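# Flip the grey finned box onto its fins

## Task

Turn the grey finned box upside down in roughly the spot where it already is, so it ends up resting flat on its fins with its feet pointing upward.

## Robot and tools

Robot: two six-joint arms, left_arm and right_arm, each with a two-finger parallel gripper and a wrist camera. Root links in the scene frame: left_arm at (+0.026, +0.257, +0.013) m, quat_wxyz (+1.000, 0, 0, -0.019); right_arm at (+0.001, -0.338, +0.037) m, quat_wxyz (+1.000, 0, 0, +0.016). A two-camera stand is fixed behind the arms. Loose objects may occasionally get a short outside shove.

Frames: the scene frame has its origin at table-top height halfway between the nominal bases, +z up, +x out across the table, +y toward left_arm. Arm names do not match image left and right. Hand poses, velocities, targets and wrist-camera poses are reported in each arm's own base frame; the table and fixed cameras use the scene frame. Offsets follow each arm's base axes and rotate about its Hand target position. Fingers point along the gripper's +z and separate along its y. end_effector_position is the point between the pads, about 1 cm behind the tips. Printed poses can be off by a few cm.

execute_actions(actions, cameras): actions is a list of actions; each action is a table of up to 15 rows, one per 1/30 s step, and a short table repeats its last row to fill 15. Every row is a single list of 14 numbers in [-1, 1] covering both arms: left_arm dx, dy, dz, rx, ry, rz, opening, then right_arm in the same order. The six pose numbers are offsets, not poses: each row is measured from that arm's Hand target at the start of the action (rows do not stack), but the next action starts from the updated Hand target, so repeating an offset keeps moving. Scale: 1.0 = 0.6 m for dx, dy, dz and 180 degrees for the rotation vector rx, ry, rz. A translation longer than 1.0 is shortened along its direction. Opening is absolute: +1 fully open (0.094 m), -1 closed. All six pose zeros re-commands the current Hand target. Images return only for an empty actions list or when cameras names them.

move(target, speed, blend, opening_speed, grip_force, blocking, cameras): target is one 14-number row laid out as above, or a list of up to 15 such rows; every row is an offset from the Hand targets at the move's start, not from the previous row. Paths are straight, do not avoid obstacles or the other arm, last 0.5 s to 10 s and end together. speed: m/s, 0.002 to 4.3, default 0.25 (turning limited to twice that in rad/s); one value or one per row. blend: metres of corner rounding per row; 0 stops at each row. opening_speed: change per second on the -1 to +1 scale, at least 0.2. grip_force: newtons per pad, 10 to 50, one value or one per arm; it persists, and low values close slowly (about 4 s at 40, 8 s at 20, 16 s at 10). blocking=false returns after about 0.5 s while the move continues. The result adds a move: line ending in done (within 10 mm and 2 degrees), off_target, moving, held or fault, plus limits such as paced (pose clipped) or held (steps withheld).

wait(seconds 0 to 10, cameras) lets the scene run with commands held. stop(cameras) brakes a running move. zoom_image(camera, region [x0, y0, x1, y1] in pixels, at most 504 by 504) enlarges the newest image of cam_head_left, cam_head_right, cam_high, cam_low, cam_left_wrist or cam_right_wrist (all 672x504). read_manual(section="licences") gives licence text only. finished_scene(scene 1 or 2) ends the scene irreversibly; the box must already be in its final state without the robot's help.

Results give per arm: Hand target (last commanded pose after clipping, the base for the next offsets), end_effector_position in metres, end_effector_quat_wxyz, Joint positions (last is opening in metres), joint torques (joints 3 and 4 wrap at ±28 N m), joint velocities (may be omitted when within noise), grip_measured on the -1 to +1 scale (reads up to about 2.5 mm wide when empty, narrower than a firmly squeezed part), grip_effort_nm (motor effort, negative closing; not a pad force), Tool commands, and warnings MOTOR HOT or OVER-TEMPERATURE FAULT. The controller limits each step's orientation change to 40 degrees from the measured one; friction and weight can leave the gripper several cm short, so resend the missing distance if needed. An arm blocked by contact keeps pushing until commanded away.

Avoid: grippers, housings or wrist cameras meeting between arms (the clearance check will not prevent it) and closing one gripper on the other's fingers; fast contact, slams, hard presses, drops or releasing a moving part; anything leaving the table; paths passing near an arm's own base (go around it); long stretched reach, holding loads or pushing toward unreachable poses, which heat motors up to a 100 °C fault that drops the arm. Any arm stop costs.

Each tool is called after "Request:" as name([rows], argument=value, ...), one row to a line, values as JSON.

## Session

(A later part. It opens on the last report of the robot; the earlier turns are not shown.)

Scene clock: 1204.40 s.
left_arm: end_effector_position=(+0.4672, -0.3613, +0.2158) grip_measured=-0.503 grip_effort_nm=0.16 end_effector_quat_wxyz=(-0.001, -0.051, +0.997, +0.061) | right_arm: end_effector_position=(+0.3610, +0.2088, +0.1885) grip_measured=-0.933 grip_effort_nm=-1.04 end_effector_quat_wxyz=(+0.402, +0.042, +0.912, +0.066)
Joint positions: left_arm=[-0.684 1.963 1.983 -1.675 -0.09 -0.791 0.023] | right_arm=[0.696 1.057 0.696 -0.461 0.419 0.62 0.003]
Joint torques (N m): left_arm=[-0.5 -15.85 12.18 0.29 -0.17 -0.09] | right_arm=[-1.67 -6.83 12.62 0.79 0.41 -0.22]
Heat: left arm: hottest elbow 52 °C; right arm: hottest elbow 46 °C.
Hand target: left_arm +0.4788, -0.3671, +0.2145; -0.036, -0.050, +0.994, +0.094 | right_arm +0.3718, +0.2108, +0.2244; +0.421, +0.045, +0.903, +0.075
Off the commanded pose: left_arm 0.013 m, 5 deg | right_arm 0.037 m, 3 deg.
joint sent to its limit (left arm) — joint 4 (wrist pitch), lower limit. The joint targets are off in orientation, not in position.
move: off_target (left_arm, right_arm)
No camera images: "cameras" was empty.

Request:
move([
  [0,0.0,0,0,0,0,-0.1,0,0,-0.03,0,0,0,-1],
  [0,0.008,0.176,-0.06,0,0,-0.1,0,0,-0.03,0,0,0,-1],
  [-0.131,0.445,0.1925,-0.06,0,0,-0.1,0,0,-0.03,0,0,0,-1],
  [-0.298,0.745,0.06,-0.06,0,0,-0.1,0,0,-0.03,0,0,0,-1],
], speed=[0.1,0.15,0.3,0.3], blend=[0,0.02,0.05,0], cameras=["cam_right_wrist","cam_head_left","cam_high","cam_low"])

Scene clock: 1225.17 s.
left_arm: end_effector_position=(+0.3004, +0.0778, +0.2490) grip_measured=-0.103 grip_effort_nm=0.16 end_effector_quat_wxyz=(-0.049, -0.048, +0.998, +0.000) | right_arm: end_effector_position=(+0.3622, +0.2102, +0.1880) grip_measured=-0.933 grip_effort_nm=-1.04 end_effector_quat_wxyz=(+0.403, +0.042, +0.912, +0.068)
Joint positions: left_arm=[0.244 1.212 1.177 -1.633 -0.02 0.146 0.042] | right_arm=[0.696 1.061 0.696 -0.452 0.417 0.62 0.003]
Joint torques (N m): left_arm=[-0.09 -7.3 8.44 0.84 0.18 -0.08] | right_arm=[-1.85 -5.19 9.78 2.26 0.51 -0.28]
Heat: left arm: hottest elbow 52 °C; right arm: hottest elbow 51 °C.
Hand target: left_arm +0.2999, +0.0799, +0.2504; -0.041, -0.046, +0.998, +0.000 | right_arm +0.3717, +0.2109, +0.2063; +0.421, +0.045, +0.903, +0.075
Off the commanded pose: left_arm 0.003 m, 1 deg | right_arm 0.021 m, 3 deg.
move: off_target (right_arm)
Images, in order (width x height): cam_head_left 672x504, cam_high 672x504, cam_low 672x504, cam_right_wrist 672x504.

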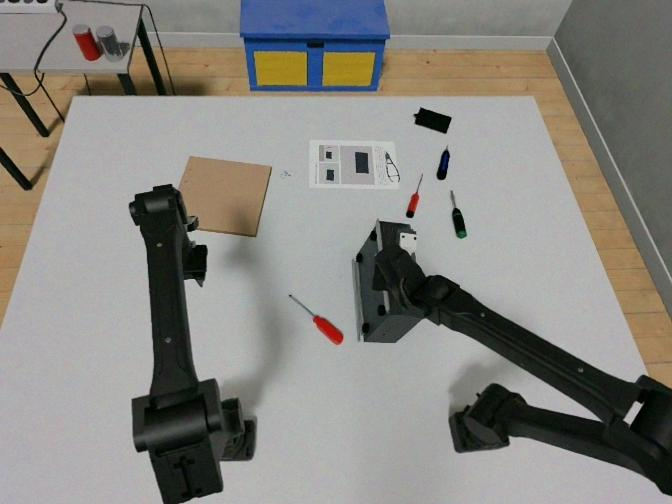

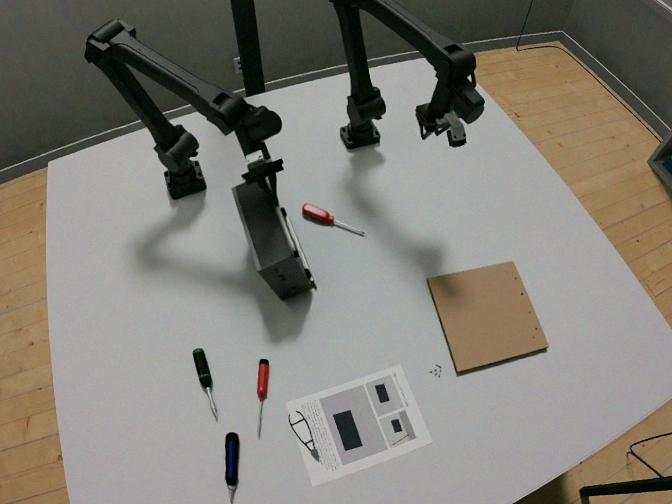

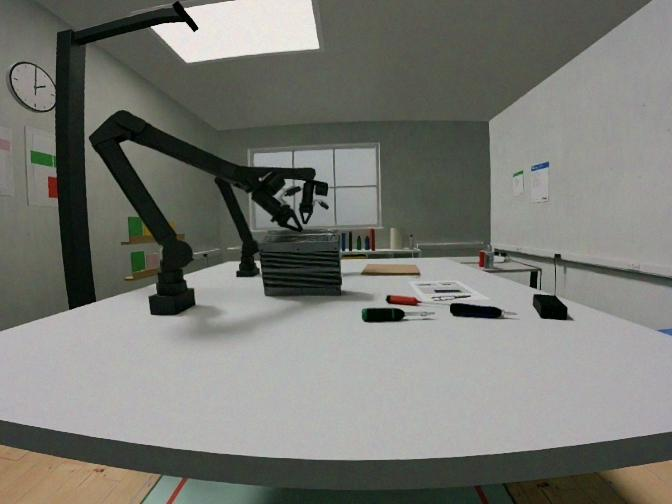

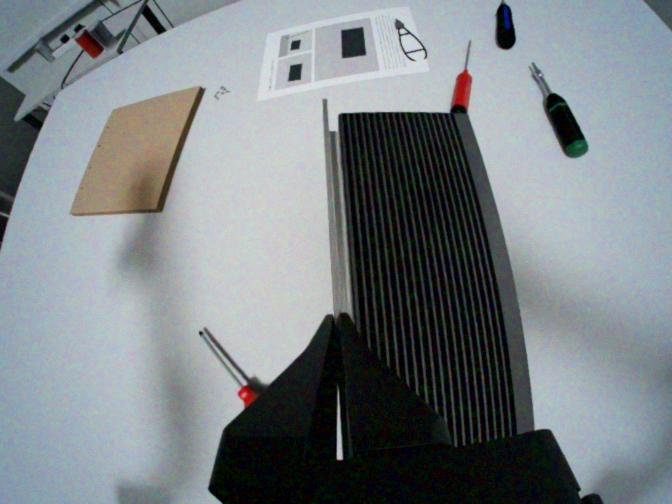

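Request:
move([
  [0,0,0,0,0,0,-0.1,0,-0.1023,0.0377,0.0889,0,0,-1],
  [0,0,0,0,0,0,-0.1,0,-0.1958,0.0323,0.1722,0,0,-1],
], speed=0.06, blend=[0.02,0], cameras=["cam_right_wrist","cam_head_left","cam_high","cam_low"])

Scene clock: 1253.13 s.
left_arm: end_effector_position=(+0.3004, +0.0778, +0.2490) grip_measured=-0.103 grip_effort_nm=0.17 end_effector_quat_wxyz=(-0.049, -0.048, +0.998, +0.000) | right_arm: end_effector_position=(+0.3576, +0.0962, +0.1862) grip_measured=-0.932 grip_effort_nm=-1.04 end_effector_quat_wxyz=(+0.356, +0.145, +0.875, +0.293)
Joint positions: left_arm=[0.244 1.212 1.177 -1.633 -0.02 0.147 0.042] | right_arm=[0.108 0.828 0.497 -0.325 -0.337 0.604 0.003]
Joint torques (N m): left_arm=[-0.09 -7.24 8.44 0.83 0.18 -0.07] | right_arm=[-2.61 -4.48 11.44 3.28 -0.49 0.37]
Heat: left arm: hottest elbow 51 °C; right arm: hottest elbow 50 °C.
Hand target: left_arm +0.2999, +0.0800, +0.2504; -0.041, -0.046, +0.998, +0.000 | right_arm +0.3718, +0.0934, +0.2259; +0.394, +0.156, +0.850, +0.313
Off the commanded pose: left_arm 0.003 m, 1 deg | right_arm 0.042 m, 6 deg.
move: off_target (right_arm)
Images, in order (width x height): cam_head_left 672x504, cam_high 672x504, cam_low 672x504, cam_right_wrist 672x504.

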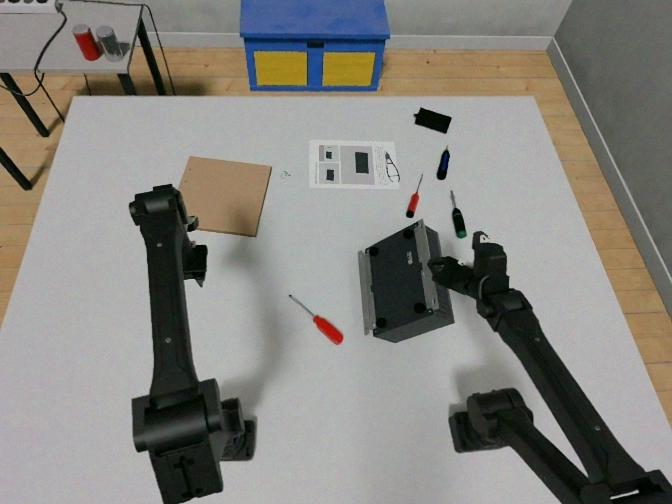

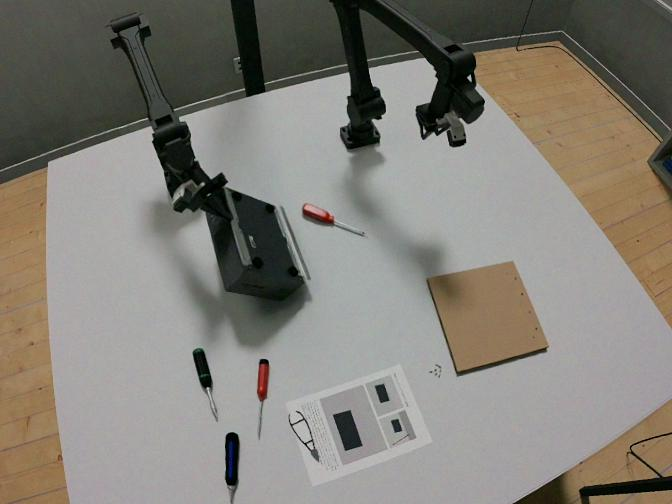

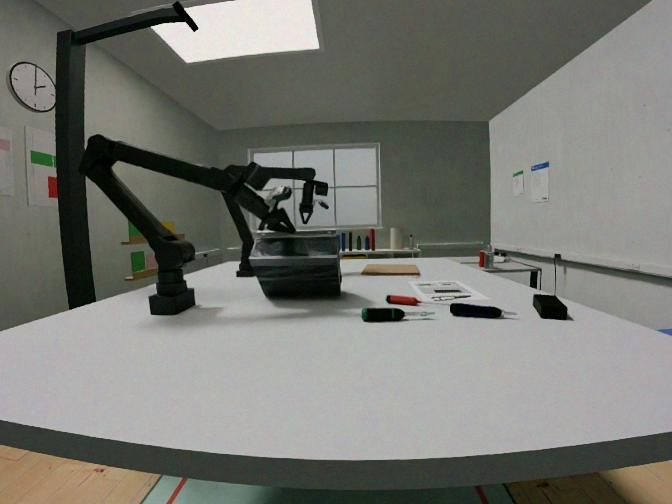

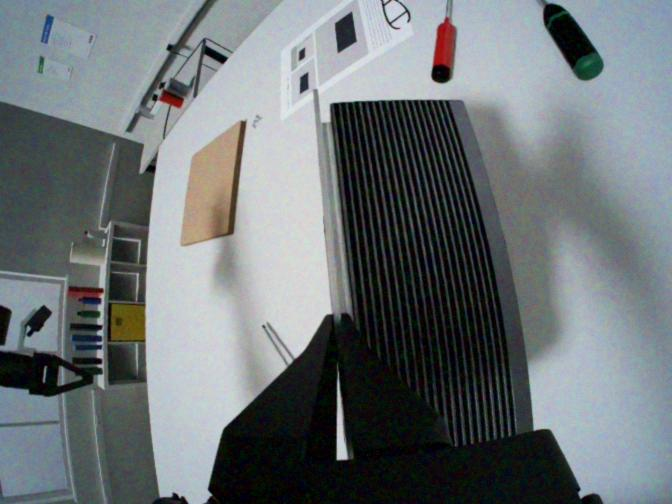

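Request:
move([
  [0,0,0,0,0,0,-0.1,0,-0.0847,-0.0368,0.0833,0,0,-1],
  [0,0,0,0,0,0,-0.1,0,-0.1547,-0.0975,0.1667,0,0,-1],
], speed=0.06, blend=[0.02,0], cameras=["cam_right_wrist","cam_head_left","cam_low"])

Scene clock: 1266.33 s.
left_arm: end_effector_position=(+0.3004, +0.0778, +0.2490) grip_measured=-0.103 grip_effort_nm=0.16 end_effector_quat_wxyz=(-0.049, -0.048, +0.998, +0.000) | right_arm: end_effector_position=(+0.3540, +0.0091, +0.1361) grip_measured=-0.929 grip_effort_nm=-1.04 end_effector_quat_wxyz=(+0.320, +0.249, +0.761, +0.506)
Joint positions: left_arm=[0.244 1.212 1.177 -1.633 -0.02 0.147 0.042] | right_arm=[-0.406 1.123 0.316 0.234 -1.023 0.82 0.003]
Joint torques (N m): left_arm=[0.03 -7.24 8.46 0.85 0.19 -0.07] | right_arm=[-1.67 -4.13 9.65 3.26 -0.93 0.82]
Heat: left arm: hottest elbow 51 °C; right arm: hottest elbow 49 °C.
Hand target: left_arm +0.2999, +0.0800, +0.2504; -0.041, -0.046, +0.998, +0.000 | right_arm +0.3717, +0.0006, +0.1674; +0.341, +0.252, +0.740, +0.523
Off the commanded pose: left_arm 0.003 m, 1 deg | right_arm 0.037 m, 4 deg.
move: off_target (right_arm)
Images, in order (width x height): cam_head_left 672x504, cam_low 672x504, cam_right_wrist 672x504.

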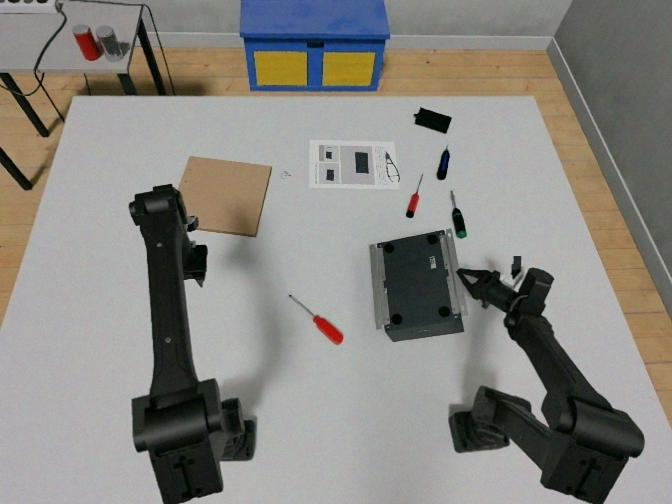

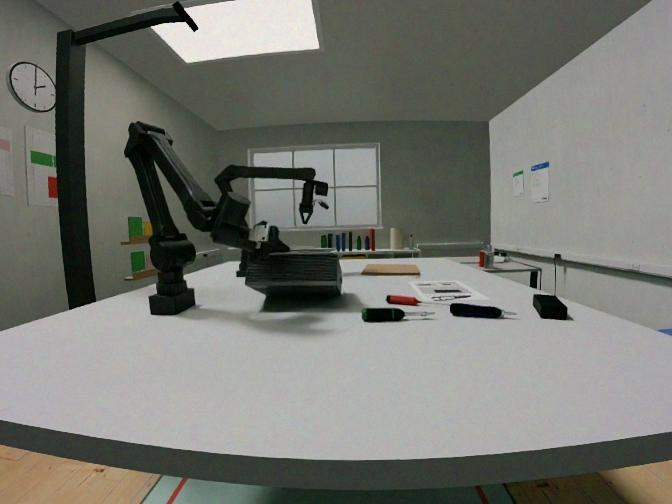

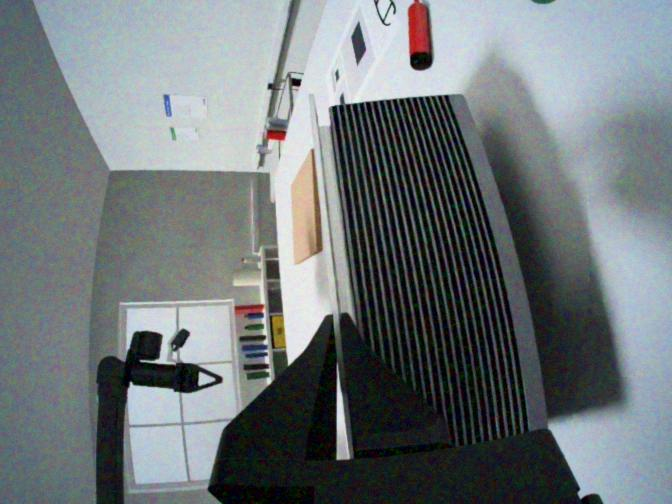

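Request:
move([
  [0,0,0,0,0,0,-0.1,0,-0.0343,-0.0757,0.045,0,0,-1],
  [0,0,0,0,0,0,-0.1,0,-0.061,-0.145,0.0833,0,0,-1],
], speed=[0.05,0.03], blend=[0.015,0], cameras=["cam_right_wrist","cam_head_left","cam_low"])

Scene clock: 1279.57 s.
left_arm: end_effector_position=(+0.3004, +0.0778, +0.2490) grip_measured=-0.103 grip_effort_nm=0.17 end_effector_quat_wxyz=(-0.049, -0.048, +0.998, +0.000) | right_arm: end_effector_position=(+0.3604, -0.0293, +0.0654) grip_measured=-0.921 grip_effort_nm=-1.04 end_effector_quat_wxyz=(+0.296, +0.300, +0.679, +0.602)
Joint positions: left_arm=[0.244 1.212 1.177 -1.633 -0.02 0.147 0.042] | right_arm=[-0.551 1.783 0.289 1.185 -1.235 1.237 0.004]
Joint torques (N m): left_arm=[-0.03 -7.24 8.47 0.87 0.18 -0.06] | right_arm=[-0.85 -9.41 3.63 2.97 -0.67 0.6]
Heat: left arm: hottest elbow 50 °C; right arm: hottest elbow 48 °C.
Hand target: left_arm +0.2999, +0.0800, +0.2504; -0.041, -0.046, +0.998, +0.000 | right_arm +0.3717, -0.0360, +0.0804; +0.305, +0.295, +0.665, +0.615
Off the commanded pose: left_arm 0.003 m, 1 deg | right_arm 0.020 m, 2 deg.
move: off_target (right_arm)
Images, in order (width x height): cam_head_left 672x504, cam_low 672x504, cam_right_wrist 672x504.

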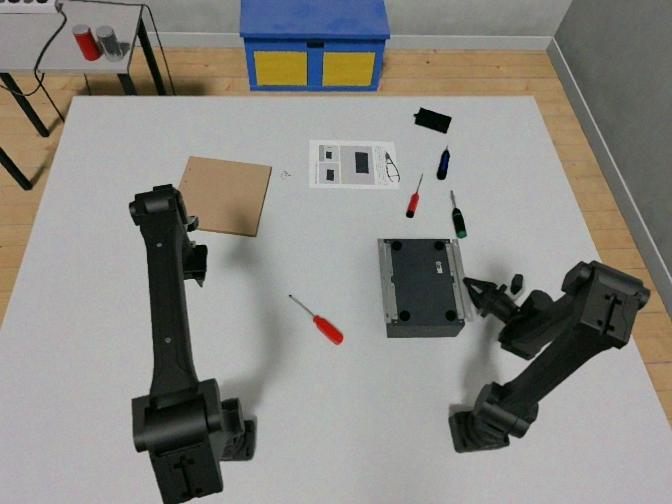

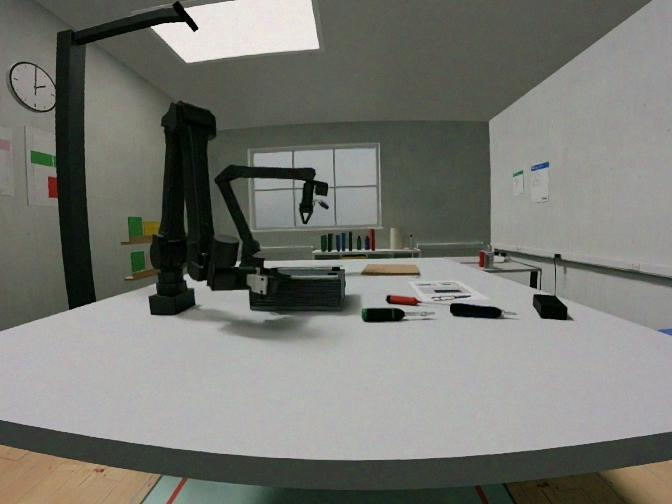

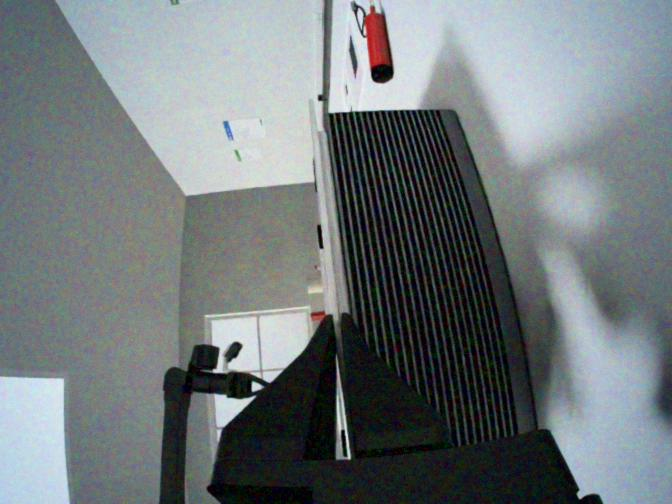

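Request:
move(target=[0,0,0,0,0,0,-0.1,0,0.0,-0.03,0,0,0,-1], speed=0.03, cameras=["cam_low"])

Scene clock: 1284.70 s.
left_arm: end_effector_position=(+0.3004, +0.0778, +0.2490) grip_measured=-0.103 grip_effort_nm=0.16 end_effector_quat_wxyz=(-0.049, -0.048, +0.998, +0.000) | right_arm: end_effector_position=(+0.3615, -0.0301, +0.0628) grip_measured=-0.927 grip_effort_nm=-1.04 end_effector_quat_wxyz=(+0.304, +0.288, +0.671, +0.612)
Joint positions: left_arm=[0.244 1.212 1.177 -1.633 -0.02 0.147 0.042] | right_arm=[-0.555 1.868 0.297 1.354 -1.252 1.308 0.003]
Joint torques (N m): left_arm=[-0.03 -7.36 8.46 0.85 0.17 -0.07] | right_arm=[-0.67 -6.42 3.06 1.91 0.25 0.23]
Heat: left arm: hottest elbow 50 °C; right arm: hottest elbow 47 °C.
Hand target: left_arm +0.2999, +0.0800, +0.2504; -0.041, -0.046, +0.998, +0.000 | right_arm +0.3717, -0.0360, +0.0624; +0.305, +0.295, +0.665, +0.615
Off the commanded pose: left_arm 0.003 m, 1 deg | right_arm 0.012 m, 1 deg.
move: off_target (right_arm)
Images, in order (width x height): cam_low 672x504.

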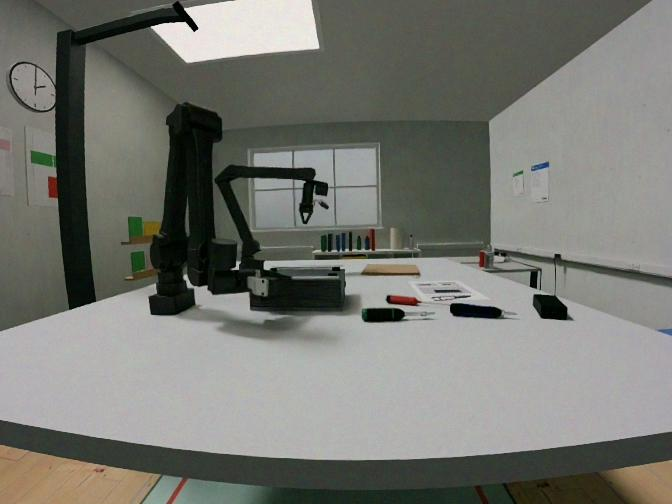

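Request:
move([
  [0,0,0,0,0,0,-0.1,0,0,0,0,0,0,-0.5],
  [-0.008,-0.28,-0.1,0.005,-0.012,0.11,0.2,-0.152,-0.13,0.013,0,0,0,-0.5],
  [-0.0165,-0.567,-0.217,0.0102,-0.0246,0.2205,0.2,-0.152,-0.17,0.10,0,0,0,0.2],
], speed=[0.05,0.2,0.25], blend=[0,0.03,0], cameras=["cam_left_wrist","cam_head_left","cam_high","cam_low"])

Scene clock: 1315.23 s.
left_arm: end_effector_position=(+0.2780, -0.2463, +0.1130) grip_measured=+0.197 grip_effort_nm=0.17 end_effector_quat_wxyz=(-0.008, -0.380, +0.925, +0.013) | right_arm: end_effector_position=(+0.2823, -0.1312, +0.1197) grip_measured=+0.198 grip_effort_nm=0.07 end_effector_quat_wxyz=(+0.359, +0.331, +0.624, +0.610)
Joint positions: left_arm=[-0.723 1.413 0.998 -1.186 0.002 -1.503 0.056] | right_arm=[-1.027 1.628 0.255 1.231 -1.578 1.384 0.056]
Joint torques (N m): left_arm=[-1.49 -7.41 11.17 0.85 -0.13 -0.33] | right_arm=[-2.08 -6.3 2.99 1.4 -0.3 -0.05]
Heat: left arm: hottest elbow 49 °C; right arm: hottest elbow 42 °C.
Hand target: left_arm +0.2900, -0.2603, +0.1202; +0.000, -0.383, +0.924, +0.000 | right_arm +0.2806, -0.1380, +0.1224; +0.305, +0.295, +0.665, +0.615
Off the commanded pose: left_arm 0.020 m, 2 deg | right_arm 0.008 m, 9 deg.
joint sent to its limit (right arm) — joint 5 (wrist yaw), lower limit. The joint targets are off in orientation, not in position.
move: off_target (left_arm, right_arm); blend cut to 0 m at target 2; target 3's new opening was sent with right_arm's hand 0.007 m and 9 deg from that target
Images, in order (width x height): cam_head_left 672x504, cam_high 672x504, cam_low 672x504, cam_left_wrist 672x504.

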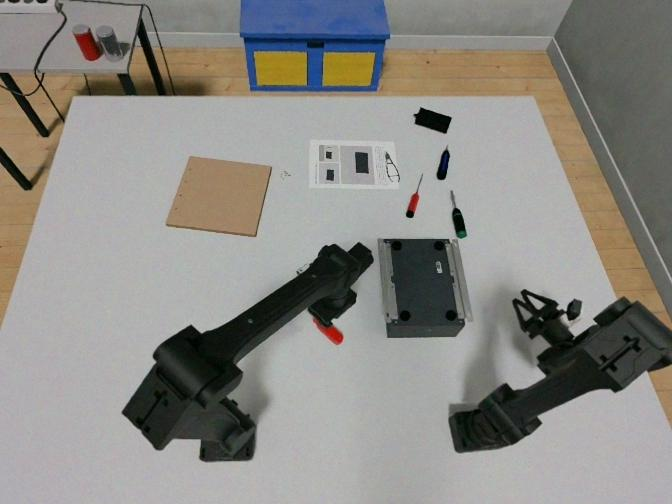

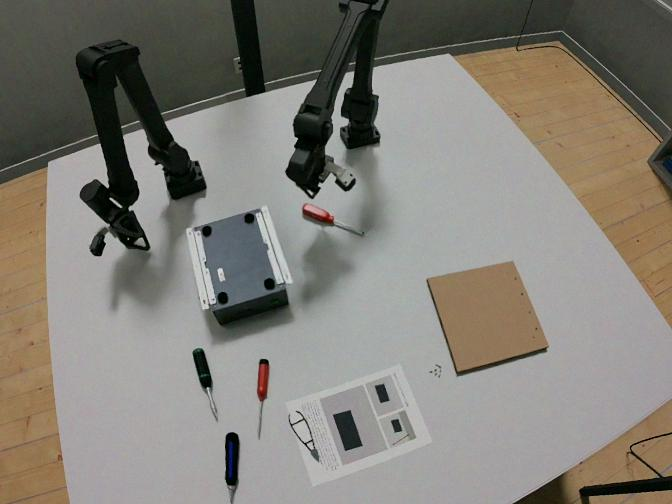

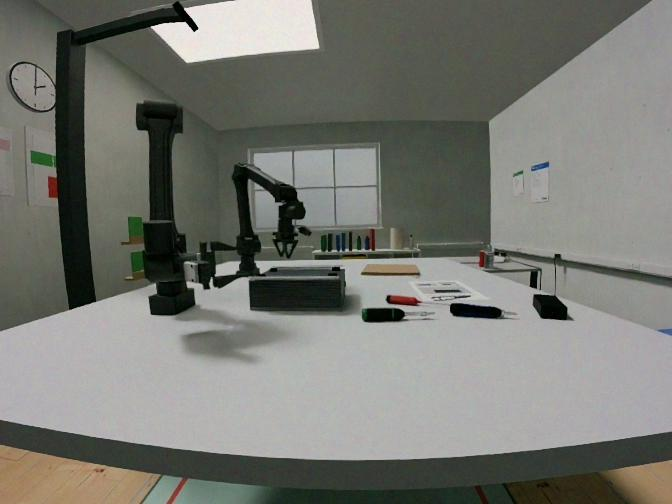

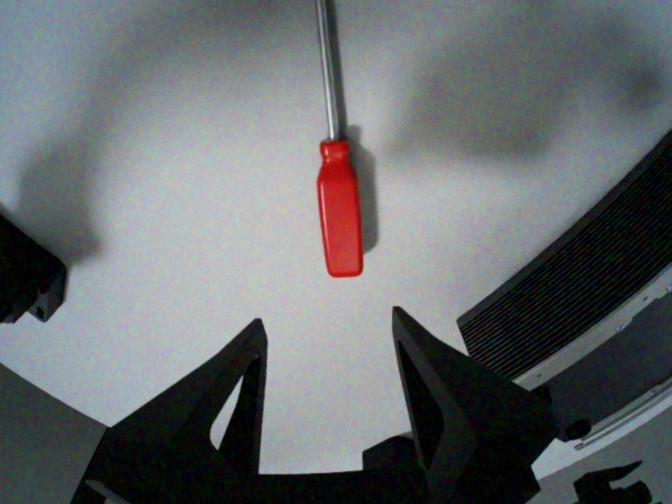

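Request:
move([
  [0.0145,0.001,-0.08,0,0,0,0.1,0.174,0.063,0.0627,-0.1567,0.465,-0.187,0.8],
  [0.0145,0.001,-0.2,0,0,0,0.1,0.174,0.063,0.0627,-0.1567,0.465,-0.187,0.8],
  [0.0145,0.001,-0.2,0,0,0,-0.75,0.174,0.063,0.0627,-0.1567,0.465,-0.187,0.8],
], speed=[0.3,0.12,0.1], grip_force=[20,50], cameras=["cam_left_wrist","cam_right_wrist"])

Scene clock: 1364.63 s.
left_arm: end_effector_position=(+0.2991, -0.2647, +0.0254) grip_measured=-0.747 grip_effort_nm=-0.16 end_effector_quat_wxyz=(+0.006, -0.381, +0.925, -0.015) | right_arm: end_effector_position=(+0.3693, -0.1004, +0.1471) grip_measured=+0.799 grip_effort_nm=0.07 end_effector_quat_wxyz=(-0.013, +0.708, +0.706, -0.005)
Joint positions: left_arm=[-0.722 1.574 0.908 -0.873 0.002 -1.503 0.012] | right_arm=[-0.266 1.407 1.087 -1.278 -0.004 1.306 0.085]
Joint torques (N m): left_arm=[-0.03 -6.01 5.9 2.03 -0.12 -0.15] | right_arm=[0.03 -8.23 10.69 -0.02 0.24 0.11]
Heat: left arm: hottest elbow 51 °C; right arm: hottest elbow 40 °C.
Hand target: left_arm +0.2988, -0.2595, +0.0002; +0.000, -0.383, +0.924, +0.000 | right_arm +0.3849, -0.1003, +0.1598; -0.001, +0.707, +0.707, +0.000
Off the commanded pose: left_arm 0.026 m, 2 deg | right_arm 0.020 m, 2 deg.
grip_force (N): 20, 50
move: off_target (left_arm, right_arm); target 3's new opening was sent with left_arm's hand 0.025 m and 1 deg from that target
Images, in order (width x height): cam_left_wrist 672x504, cam_right_wrist 672x504.

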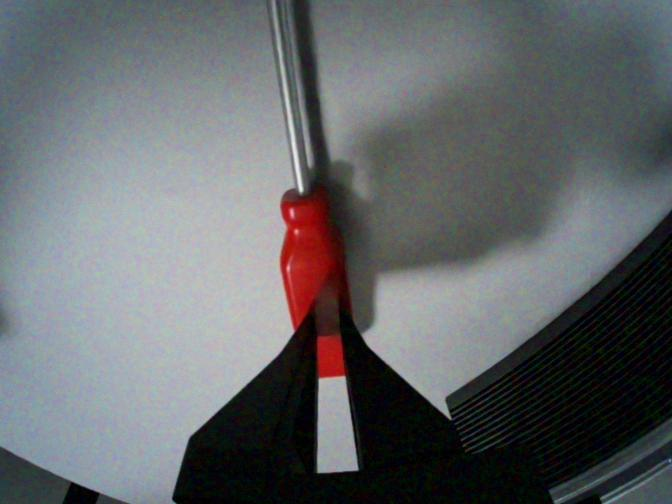

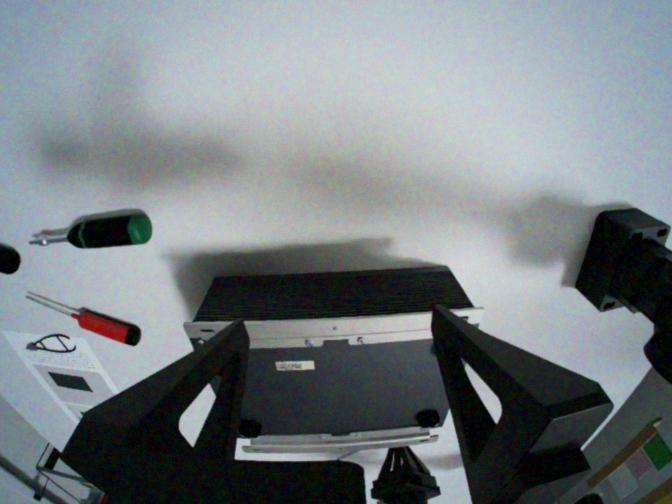

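Request:
move([
  [0,0.005,0,0,0,0,0.0,0,0,0,0,0,0,0.8],
  [0,0.008,-0.045,0,0,0,0.0,0,0,0,0,0,0,0.8],
  [0,0.008,-0.045,0,0,0,-0.75,0,0,0,0,0,0,0.8],
], speed=0.1, cameras=["cam_left_wrist"])

Scene clock: 1375.67 s.
left_arm: end_effector_position=(+0.3067, -0.2702, +0.0258) grip_measured=-0.747 grip_effort_nm=-0.15 end_effector_quat_wxyz=(+0.017, -0.382, +0.923, -0.043) | right_arm: end_effector_position=(+0.3693, -0.1004, +0.1471) grip_measured=+0.799 grip_effort_nm=0.07 end_effector_quat_wxyz=(-0.013, +0.708, +0.706, -0.005)
Joint positions: left_arm=[-0.718 1.562 0.892 -0.809 0.007 -1.503 0.012] | right_arm=[-0.266 1.407 1.087 -1.278 -0.004 1.306 0.085]
Joint torques (N m): left_arm=[0.26 -2.43 4.21 2.37 -0.29 -0.07] | right_arm=[1.03 -8.53 10.65 0.1 0.21 0.12]
Heat: left arm: hottest elbow 49 °C; right arm: hottest elbow 41 °C.
Hand target: left_arm +0.2987, -0.2547, -0.0268; +0.000, -0.383, +0.924, +0.000 | right_arm +0.3849, -0.1003, +0.1598; -0.001, +0.707, +0.707, +0.000
Off the commanded pose: left_arm 0.055 m, 5 deg | right_arm 0.020 m, 2 deg.
grip_force (N): 20, 50
move: off_target (left_arm, right_arm); target 3's new opening was sent with left_arm's hand 0.059 m and 6 deg from that target
Images, in order (width x height): cam_left_wrist 672x504.

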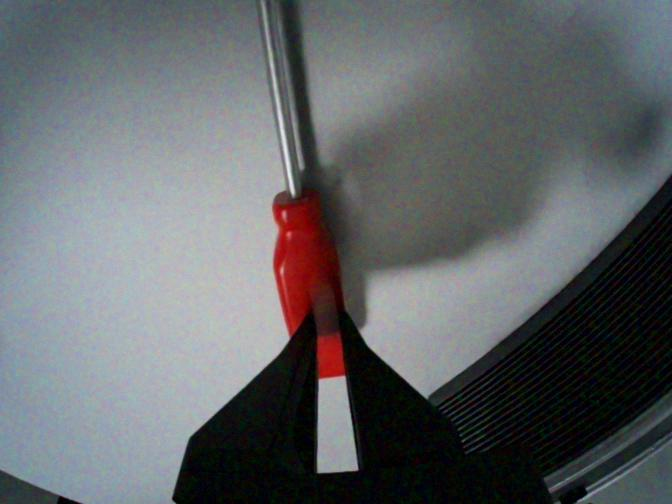

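Request:
move(target=[0,0,0.08,0,0,0,0.2,0,0,0,0,0,0,0.8], speed=0.1, grip_force=[50,50], cameras=["cam_left_wrist","cam_head_left","cam_high"])

Scene clock: 1394.17 s.
left_arm: end_effector_position=(+0.2925, -0.2552, +0.0183) grip_measured=+0.197 grip_effort_nm=0.17 end_effector_quat_wxyz=(-0.001, -0.384, +0.923, +0.000) | right_arm: end_effector_position=(+0.3693, -0.1004, +0.1471) grip_measured=+0.799 grip_effort_nm=0.06 end_effector_quat_wxyz=(-0.013, +0.708, +0.706, -0.005)
Joint positions: left_arm=[-0.715 1.58 0.893 -0.885 0.002 -1.503 0.056] | right_arm=[-0.266 1.407 1.087 -1.278 -0.004 1.306 0.085]
Joint torques (N m): left_arm=[0.09 -9.58 8.08 0.23 -0.14 -0.07] | right_arm=[0.15 -8.41 10.67 0.12 0.19 0.08]
Heat: left arm: hottest elbow 46 °C; right arm: hottest elbow 43 °C.
Hand target: left_arm +0.2988, -0.2548, +0.0212; +0.000, -0.383, +0.924, +0.000 | right_arm +0.3849, -0.1003, +0.1598; -0.001, +0.707, +0.707, +0.000
Off the commanded pose: left_arm 0.007 m, 0 deg | right_arm 0.020 m, 2 deg.
move: off_target (right_arm)
Images, in order (width x height): cam_head_left 672x504, cam_high 672x504, cam_left_wrist 672x504.

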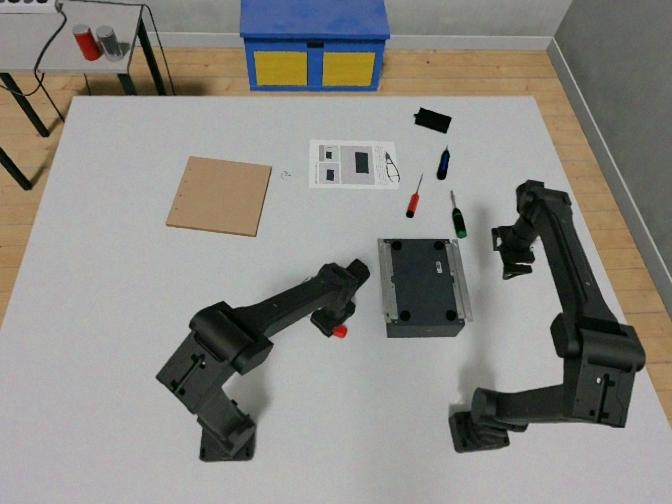

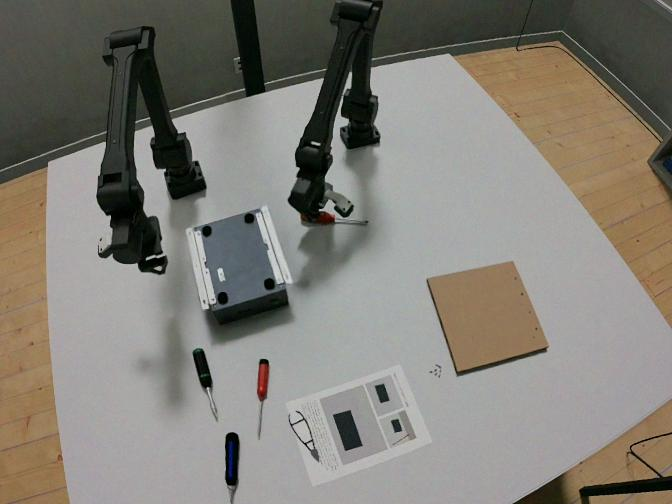

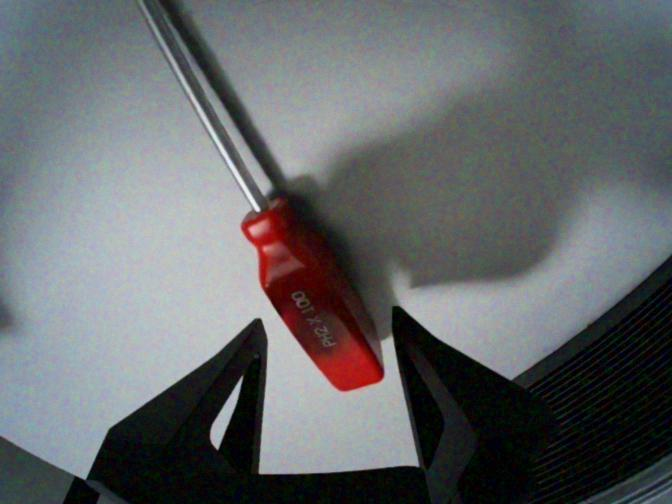

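Request:
move([
  [0,0.01,0.04,0,0,0,0.2,0,0,0,0,0,0,0.8],
  [0.003,0.013,0.04,0,0,0.1,0.2,0,0,0,0,0,0,0.8],
  [0.003,0.013,-0.04,0,0,0.1,0.2,0,0,0,0,0,0,0.8],
], speed=0.15, blend=[0.005,0.005,0], cameras=["cam_left_wrist"])

Scene clock: 1417.40 s.
left_arm: end_effector_position=(+0.2972, -0.2493, +0.0034) grip_measured=+0.197 grip_effort_nm=0.17 end_effector_quat_wxyz=(+0.000, -0.513, +0.858, -0.003) | right_arm: end_effector_position=(+0.3693, -0.1004, +0.1471) grip_measured=+0.799 grip_effort_nm=0.07 end_effector_quat_wxyz=(-0.013, +0.708, +0.706, -0.005)
Joint positions: left_arm=[-0.696 1.604 0.872 -0.833 0.002 -1.774 0.056] | right_arm=[-0.266 1.407 1.087 -1.278 -0.004 1.306 0.085]
Joint torques (N m): left_arm=[0.03 -8.59 6.74 1.02 -0.12 -0.32] | right_arm=[0.26 -8.41 10.76 0.16 0.2 0.11]
Heat: left arm: hottest elbow 47 °C; right arm: hottest elbow 45 °C.
Hand target: left_arm +0.3005, -0.2470, -0.0028; +0.000, -0.522, +0.853, +0.000 | right_arm +0.3849, -0.1003, +0.1598; -0.001, +0.707, +0.707, +0.000
Off the commanded pose: left_arm 0.007 m, 1 deg | right_arm 0.020 m, 2 deg.
move: off_target (right_arm)
Images, in order (width x height): cam_left_wrist 672x504.

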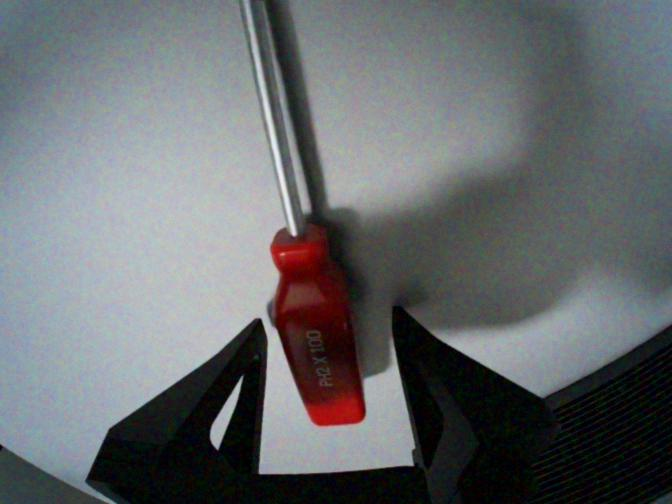

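Request:
move([
  [0,0,0,0,0,0,-0.75,0,0,0,0,0,0,0.8],
  [0,0,0.08,0,0,0,-0.75,0,0,0,0,0,0,0.8],
  [-0.06,0.40,0.08,0,0,0,-0.75,0,0,0,0,0,0,0.8],
  [-0.06,0.40,0.01,0,0,0,-0.75,0,0,0,0,0,0,0.8],
], speed=[0.1,0.15,0.3,0.12], blend=[0,0.03,0.03,0], grip_force=[20,50], cameras=["cam_left_wrist","cam_head_left"])

Scene clock: 1432.60 s.
left_arm: end_effector_position=(+0.2628, -0.0092, +0.0062) grip_measured=-0.387 grip_effort_nm=-0.45 end_effector_quat_wxyz=(+0.002, -0.524, +0.852, +0.001) | right_arm: end_effector_position=(+0.3693, -0.1004, +0.1471) grip_measured=+0.799 grip_effort_nm=0.06 end_effector_quat_wxyz=(-0.013, +0.708, +0.706, -0.005)
Joint positions: left_arm=[-0.035 1.289 0.544 -0.823 -0.003 -1.138 0.029] | right_arm=[-0.266 1.407 1.087 -1.278 -0.004 1.306 0.085]
Joint torques (N m): left_arm=[0.15 -3.84 6.71 1.05 0.09 -0.05] | right_arm=[0.73 -7.88 11.02 0.06 0.22 0.11]
Heat: left arm: hottest elbow 45 °C; right arm: hottest elbow 46 °C.
Hand target: left_arm +0.2645, -0.0070, +0.0032; +0.000, -0.523, +0.853, +0.000 | right_arm +0.3849, -0.1003, +0.1598; -0.001, +0.707, +0.707, +0.000
Off the commanded pose: left_arm 0.004 m, 0 deg | right_arm 0.020 m, 2 deg.
grip_force (N): 20, 50
move: off_target (right_arm); blend cut to 0.0239 m at target 2, 0.021 m at target 3
Images, in order (width x height): cam_head_left 672x504, cam_left_wrist 672x504.

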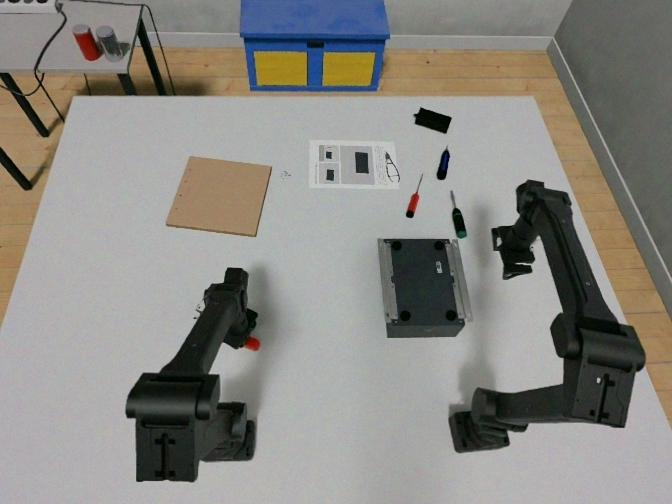

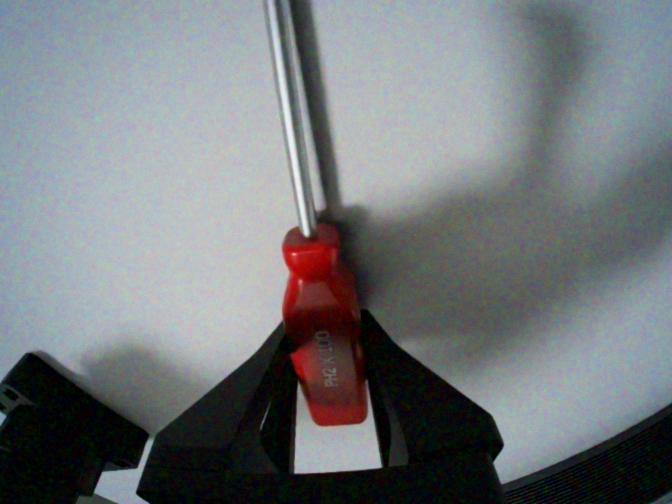

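Request:
move([
  [0,0,0,0,0,0,0.0,0,0,0,0,0,0,0.8],
  [-0.02,0.1,0.25,0,0,-0.2,0.0,0,0.017,-0.208,0,0,0,0.8],
], speed=[0.1,0.2], grip_force=[50,50], cameras=["cam_head_left","cam_right_wrist","cam_high"])

Scene clock: 1478.83 s.
left_arm: end_effector_position=(+0.2404, +0.0484, +0.1359) grip_measured=-0.003 grip_effort_nm=0.17 end_effector_quat_wxyz=(-0.020, -0.235, +0.972, +0.003) | right_arm: end_effector_position=(+0.3809, -0.0944, +0.0376) grip_measured=+0.799 grip_effort_nm=0.07 end_effector_quat_wxyz=(-0.004, +0.709, +0.706, +0.000)
Joint positions: left_arm=[0.198 1.04 0.754 -1.324 -0.004 -0.276 0.047] | right_arm=[-0.244 1.558 0.93 -0.948 -0.004 1.331 0.085]
Joint torques (N m): left_arm=[0.21 -4.01 11.81 0.21 0.15 -0.06] | right_arm=[0.79 -9.41 6.35 0.9 0.18 0.05]
Heat: left arm: hottest elbow 45 °C; right arm: hottest elbow 47 °C.
Hand target: left_arm +0.2526, +0.0530, +0.1532; +0.000, -0.234, +0.972, +0.000 | right_arm +0.3851, -0.0901, +0.0352; -0.001, +0.707, +0.707, +0.000
Off the commanded pose: left_arm 0.022 m, 2 deg | right_arm 0.006 m, 0 deg.
move: off_target (left_arm)
Images, in order (width x height): cam_head_left 672x504, cam_high 672x504, cam_right_wrist 672x504.

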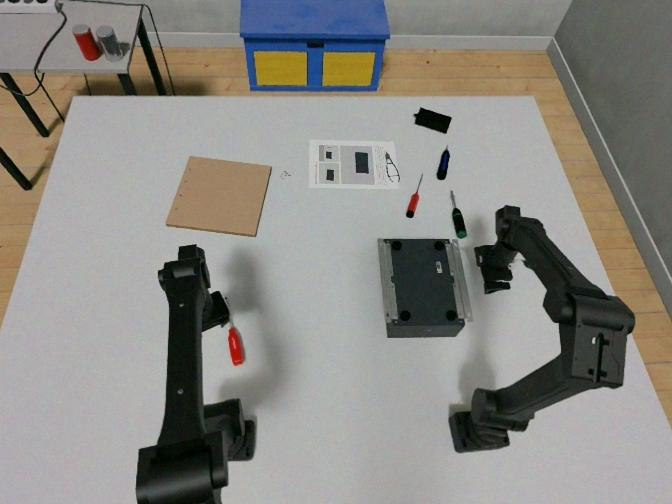

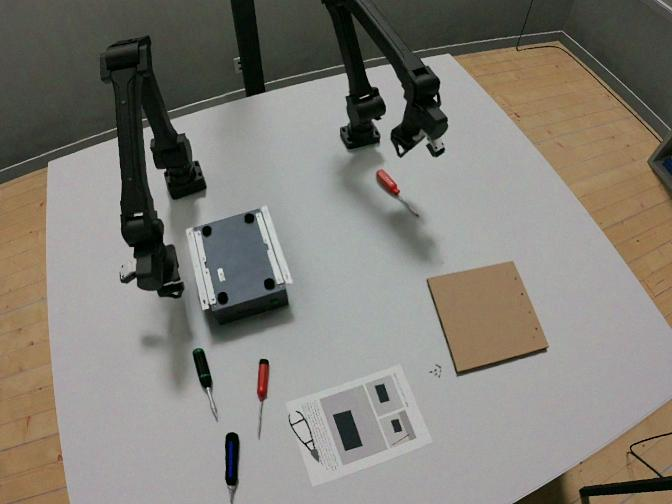

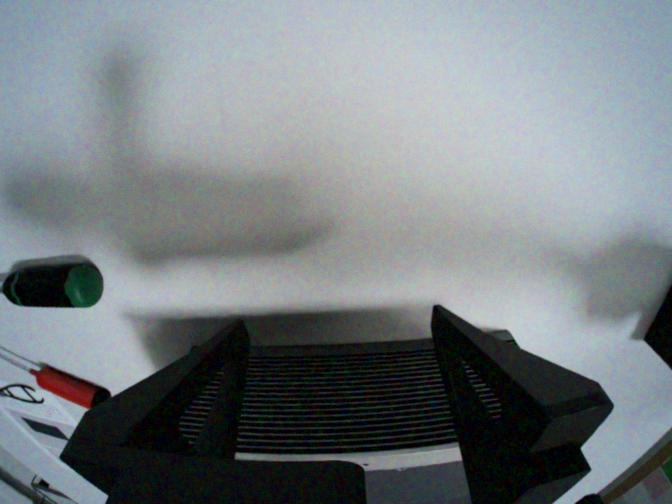

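Request:
move([
  [0,0,0,0,0,0,0,-0.012,0.03,-0.015,0,0,0,0.8],
  [0,0,0,0,0,0,0,-0.005,0.36,-0.015,0,0,0,0.8],
], speed=[0.1,0.08], blend=[0.01,0], cameras=["cam_head_left","cam_right_wrist"])

Scene clock: 1487.07 s.
left_arm: end_effector_position=(+0.2404, +0.0484, +0.1359) grip_measured=-0.003 grip_effort_nm=0.16 end_effector_quat_wxyz=(-0.020, -0.235, +0.972, +0.003) | right_arm: end_effector_position=(+0.3723, +0.0950, +0.0254) grip_measured=+0.799 grip_effort_nm=0.06 end_effector_quat_wxyz=(+0.008, +0.721, +0.693, -0.013)
Joint positions: left_arm=[0.198 1.04 0.754 -1.324 -0.004 -0.276 0.047] | right_arm=[0.263 1.565 0.899 -0.919 0.026 1.873 0.085]
Joint torques (N m): left_arm=[0.03 -4.07 11.82 0.21 0.16 -0.07] | right_arm=[3.84 -8.12 8.99 0.69 -1.13 0.12]
Heat: left arm: hottest elbow 46 °C; right arm: hottest elbow 46 °C.
Hand target: left_arm +0.2526, +0.0530, +0.1532; +0.000, -0.233, +0.972, +0.000 | right_arm +0.3821, +0.1259, +0.0262; -0.001, +0.707, +0.707, +0.000
Off the commanded pose: left_arm 0.022 m, 2 deg | right_arm 0.033 m, 3 deg.
move: off_target (left_arm, right_arm)
Images, in order (width x height): cam_head_left 672x504, cam_right_wrist 672x504.

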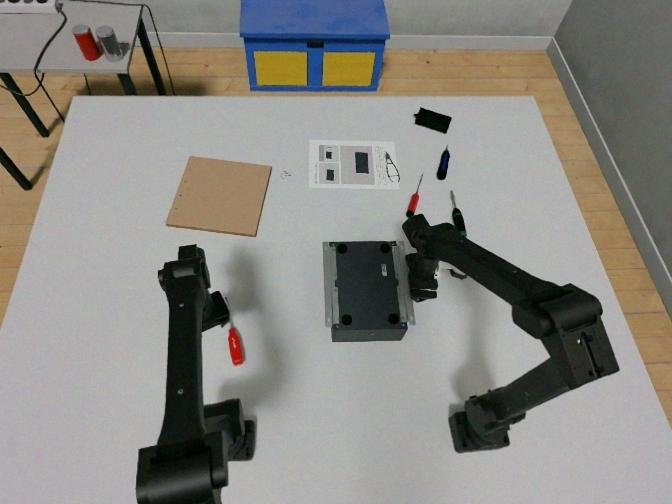

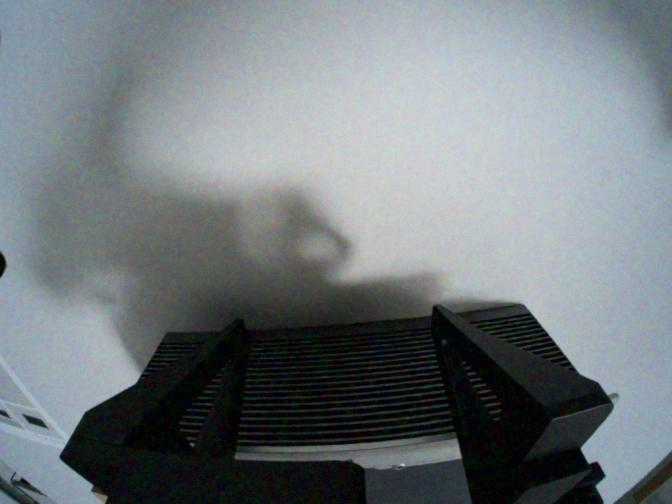

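Request:
move(target=[0,0,0,0,0,0,0,0.005,0.165,0,0,0,0.02,0.8], speed=0.08, cameras=["cam_head_left","cam_right_wrist","cam_head_right"])

Scene clock: 1497.23 s.
left_arm: end_effector_position=(+0.2404, +0.0484, +0.1359) grip_measured=-0.003 grip_effort_nm=0.16 end_effector_quat_wxyz=(-0.020, -0.235, +0.972, +0.003) | right_arm: end_effector_position=(+0.3791, +0.1883, +0.0259) grip_measured=+0.799 grip_effort_nm=0.06 end_effector_quat_wxyz=(+0.008, +0.701, +0.713, -0.015)
Joint positions: left_arm=[0.198 1.04 0.754 -1.324 -0.004 -0.276 0.047] | right_arm=[0.472 1.659 1.019 -0.955 0.025 2.026 0.085]
Joint torques (N m): left_arm=[0.03 -3.78 11.85 0.23 0.17 -0.06] | right_arm=[4.37 -9.05 9.54 0.94 -1.09 0.05]
Heat: left arm: hottest elbow 47 °C; right arm: hottest elbow 47 °C.
Hand target: left_arm +0.2526, +0.0530, +0.1532; +0.000, -0.233, +0.972, +0.000 | right_arm +0.3850, +0.2249, +0.0261; -0.001, +0.684, +0.729, +0.000
Off the commanded pose: left_arm 0.022 m, 2 deg | right_arm 0.037 m, 3 deg.
move: off_target (left_arm, right_arm)
Images, in order (width x height): cam_head_left 672x504, cam_head_right 672x504, cam_right_wrist 672x504.

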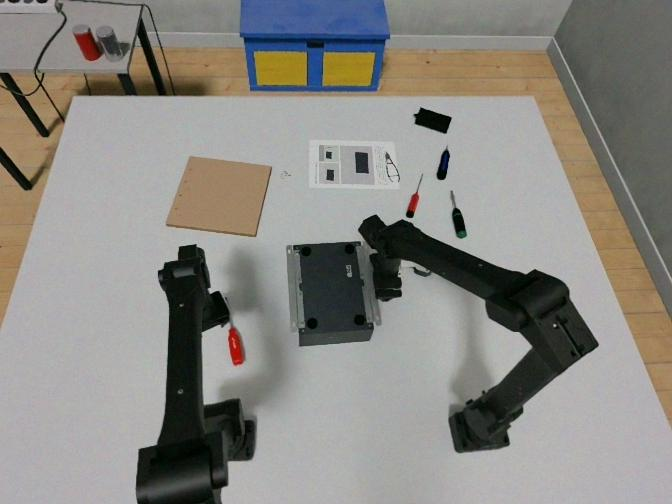

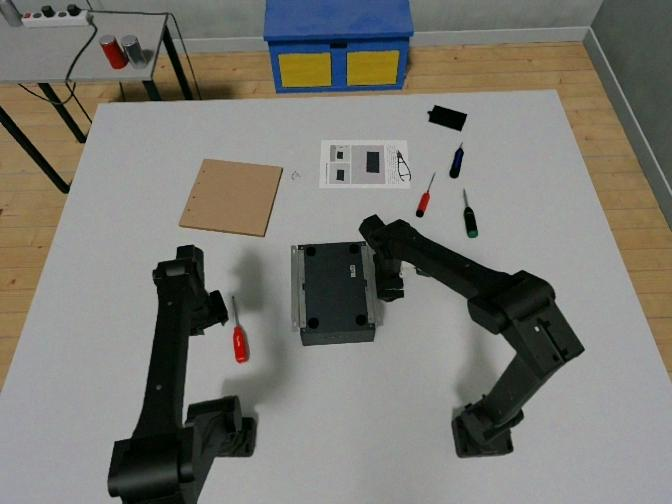

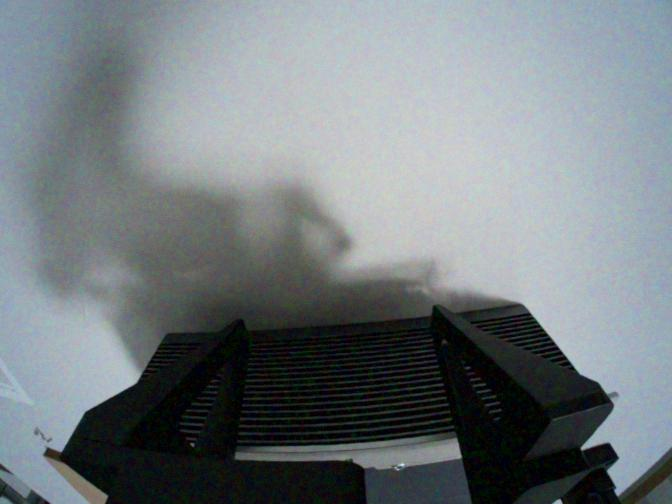

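Request:
zoom_image(camera="cam_head_left", region=[260, 210, 420, 370])

Scaled by 3.150.

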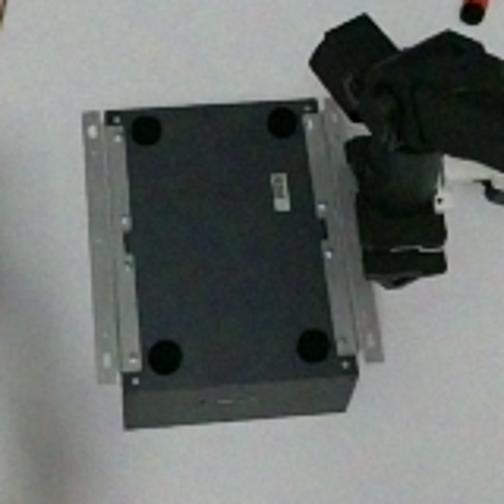

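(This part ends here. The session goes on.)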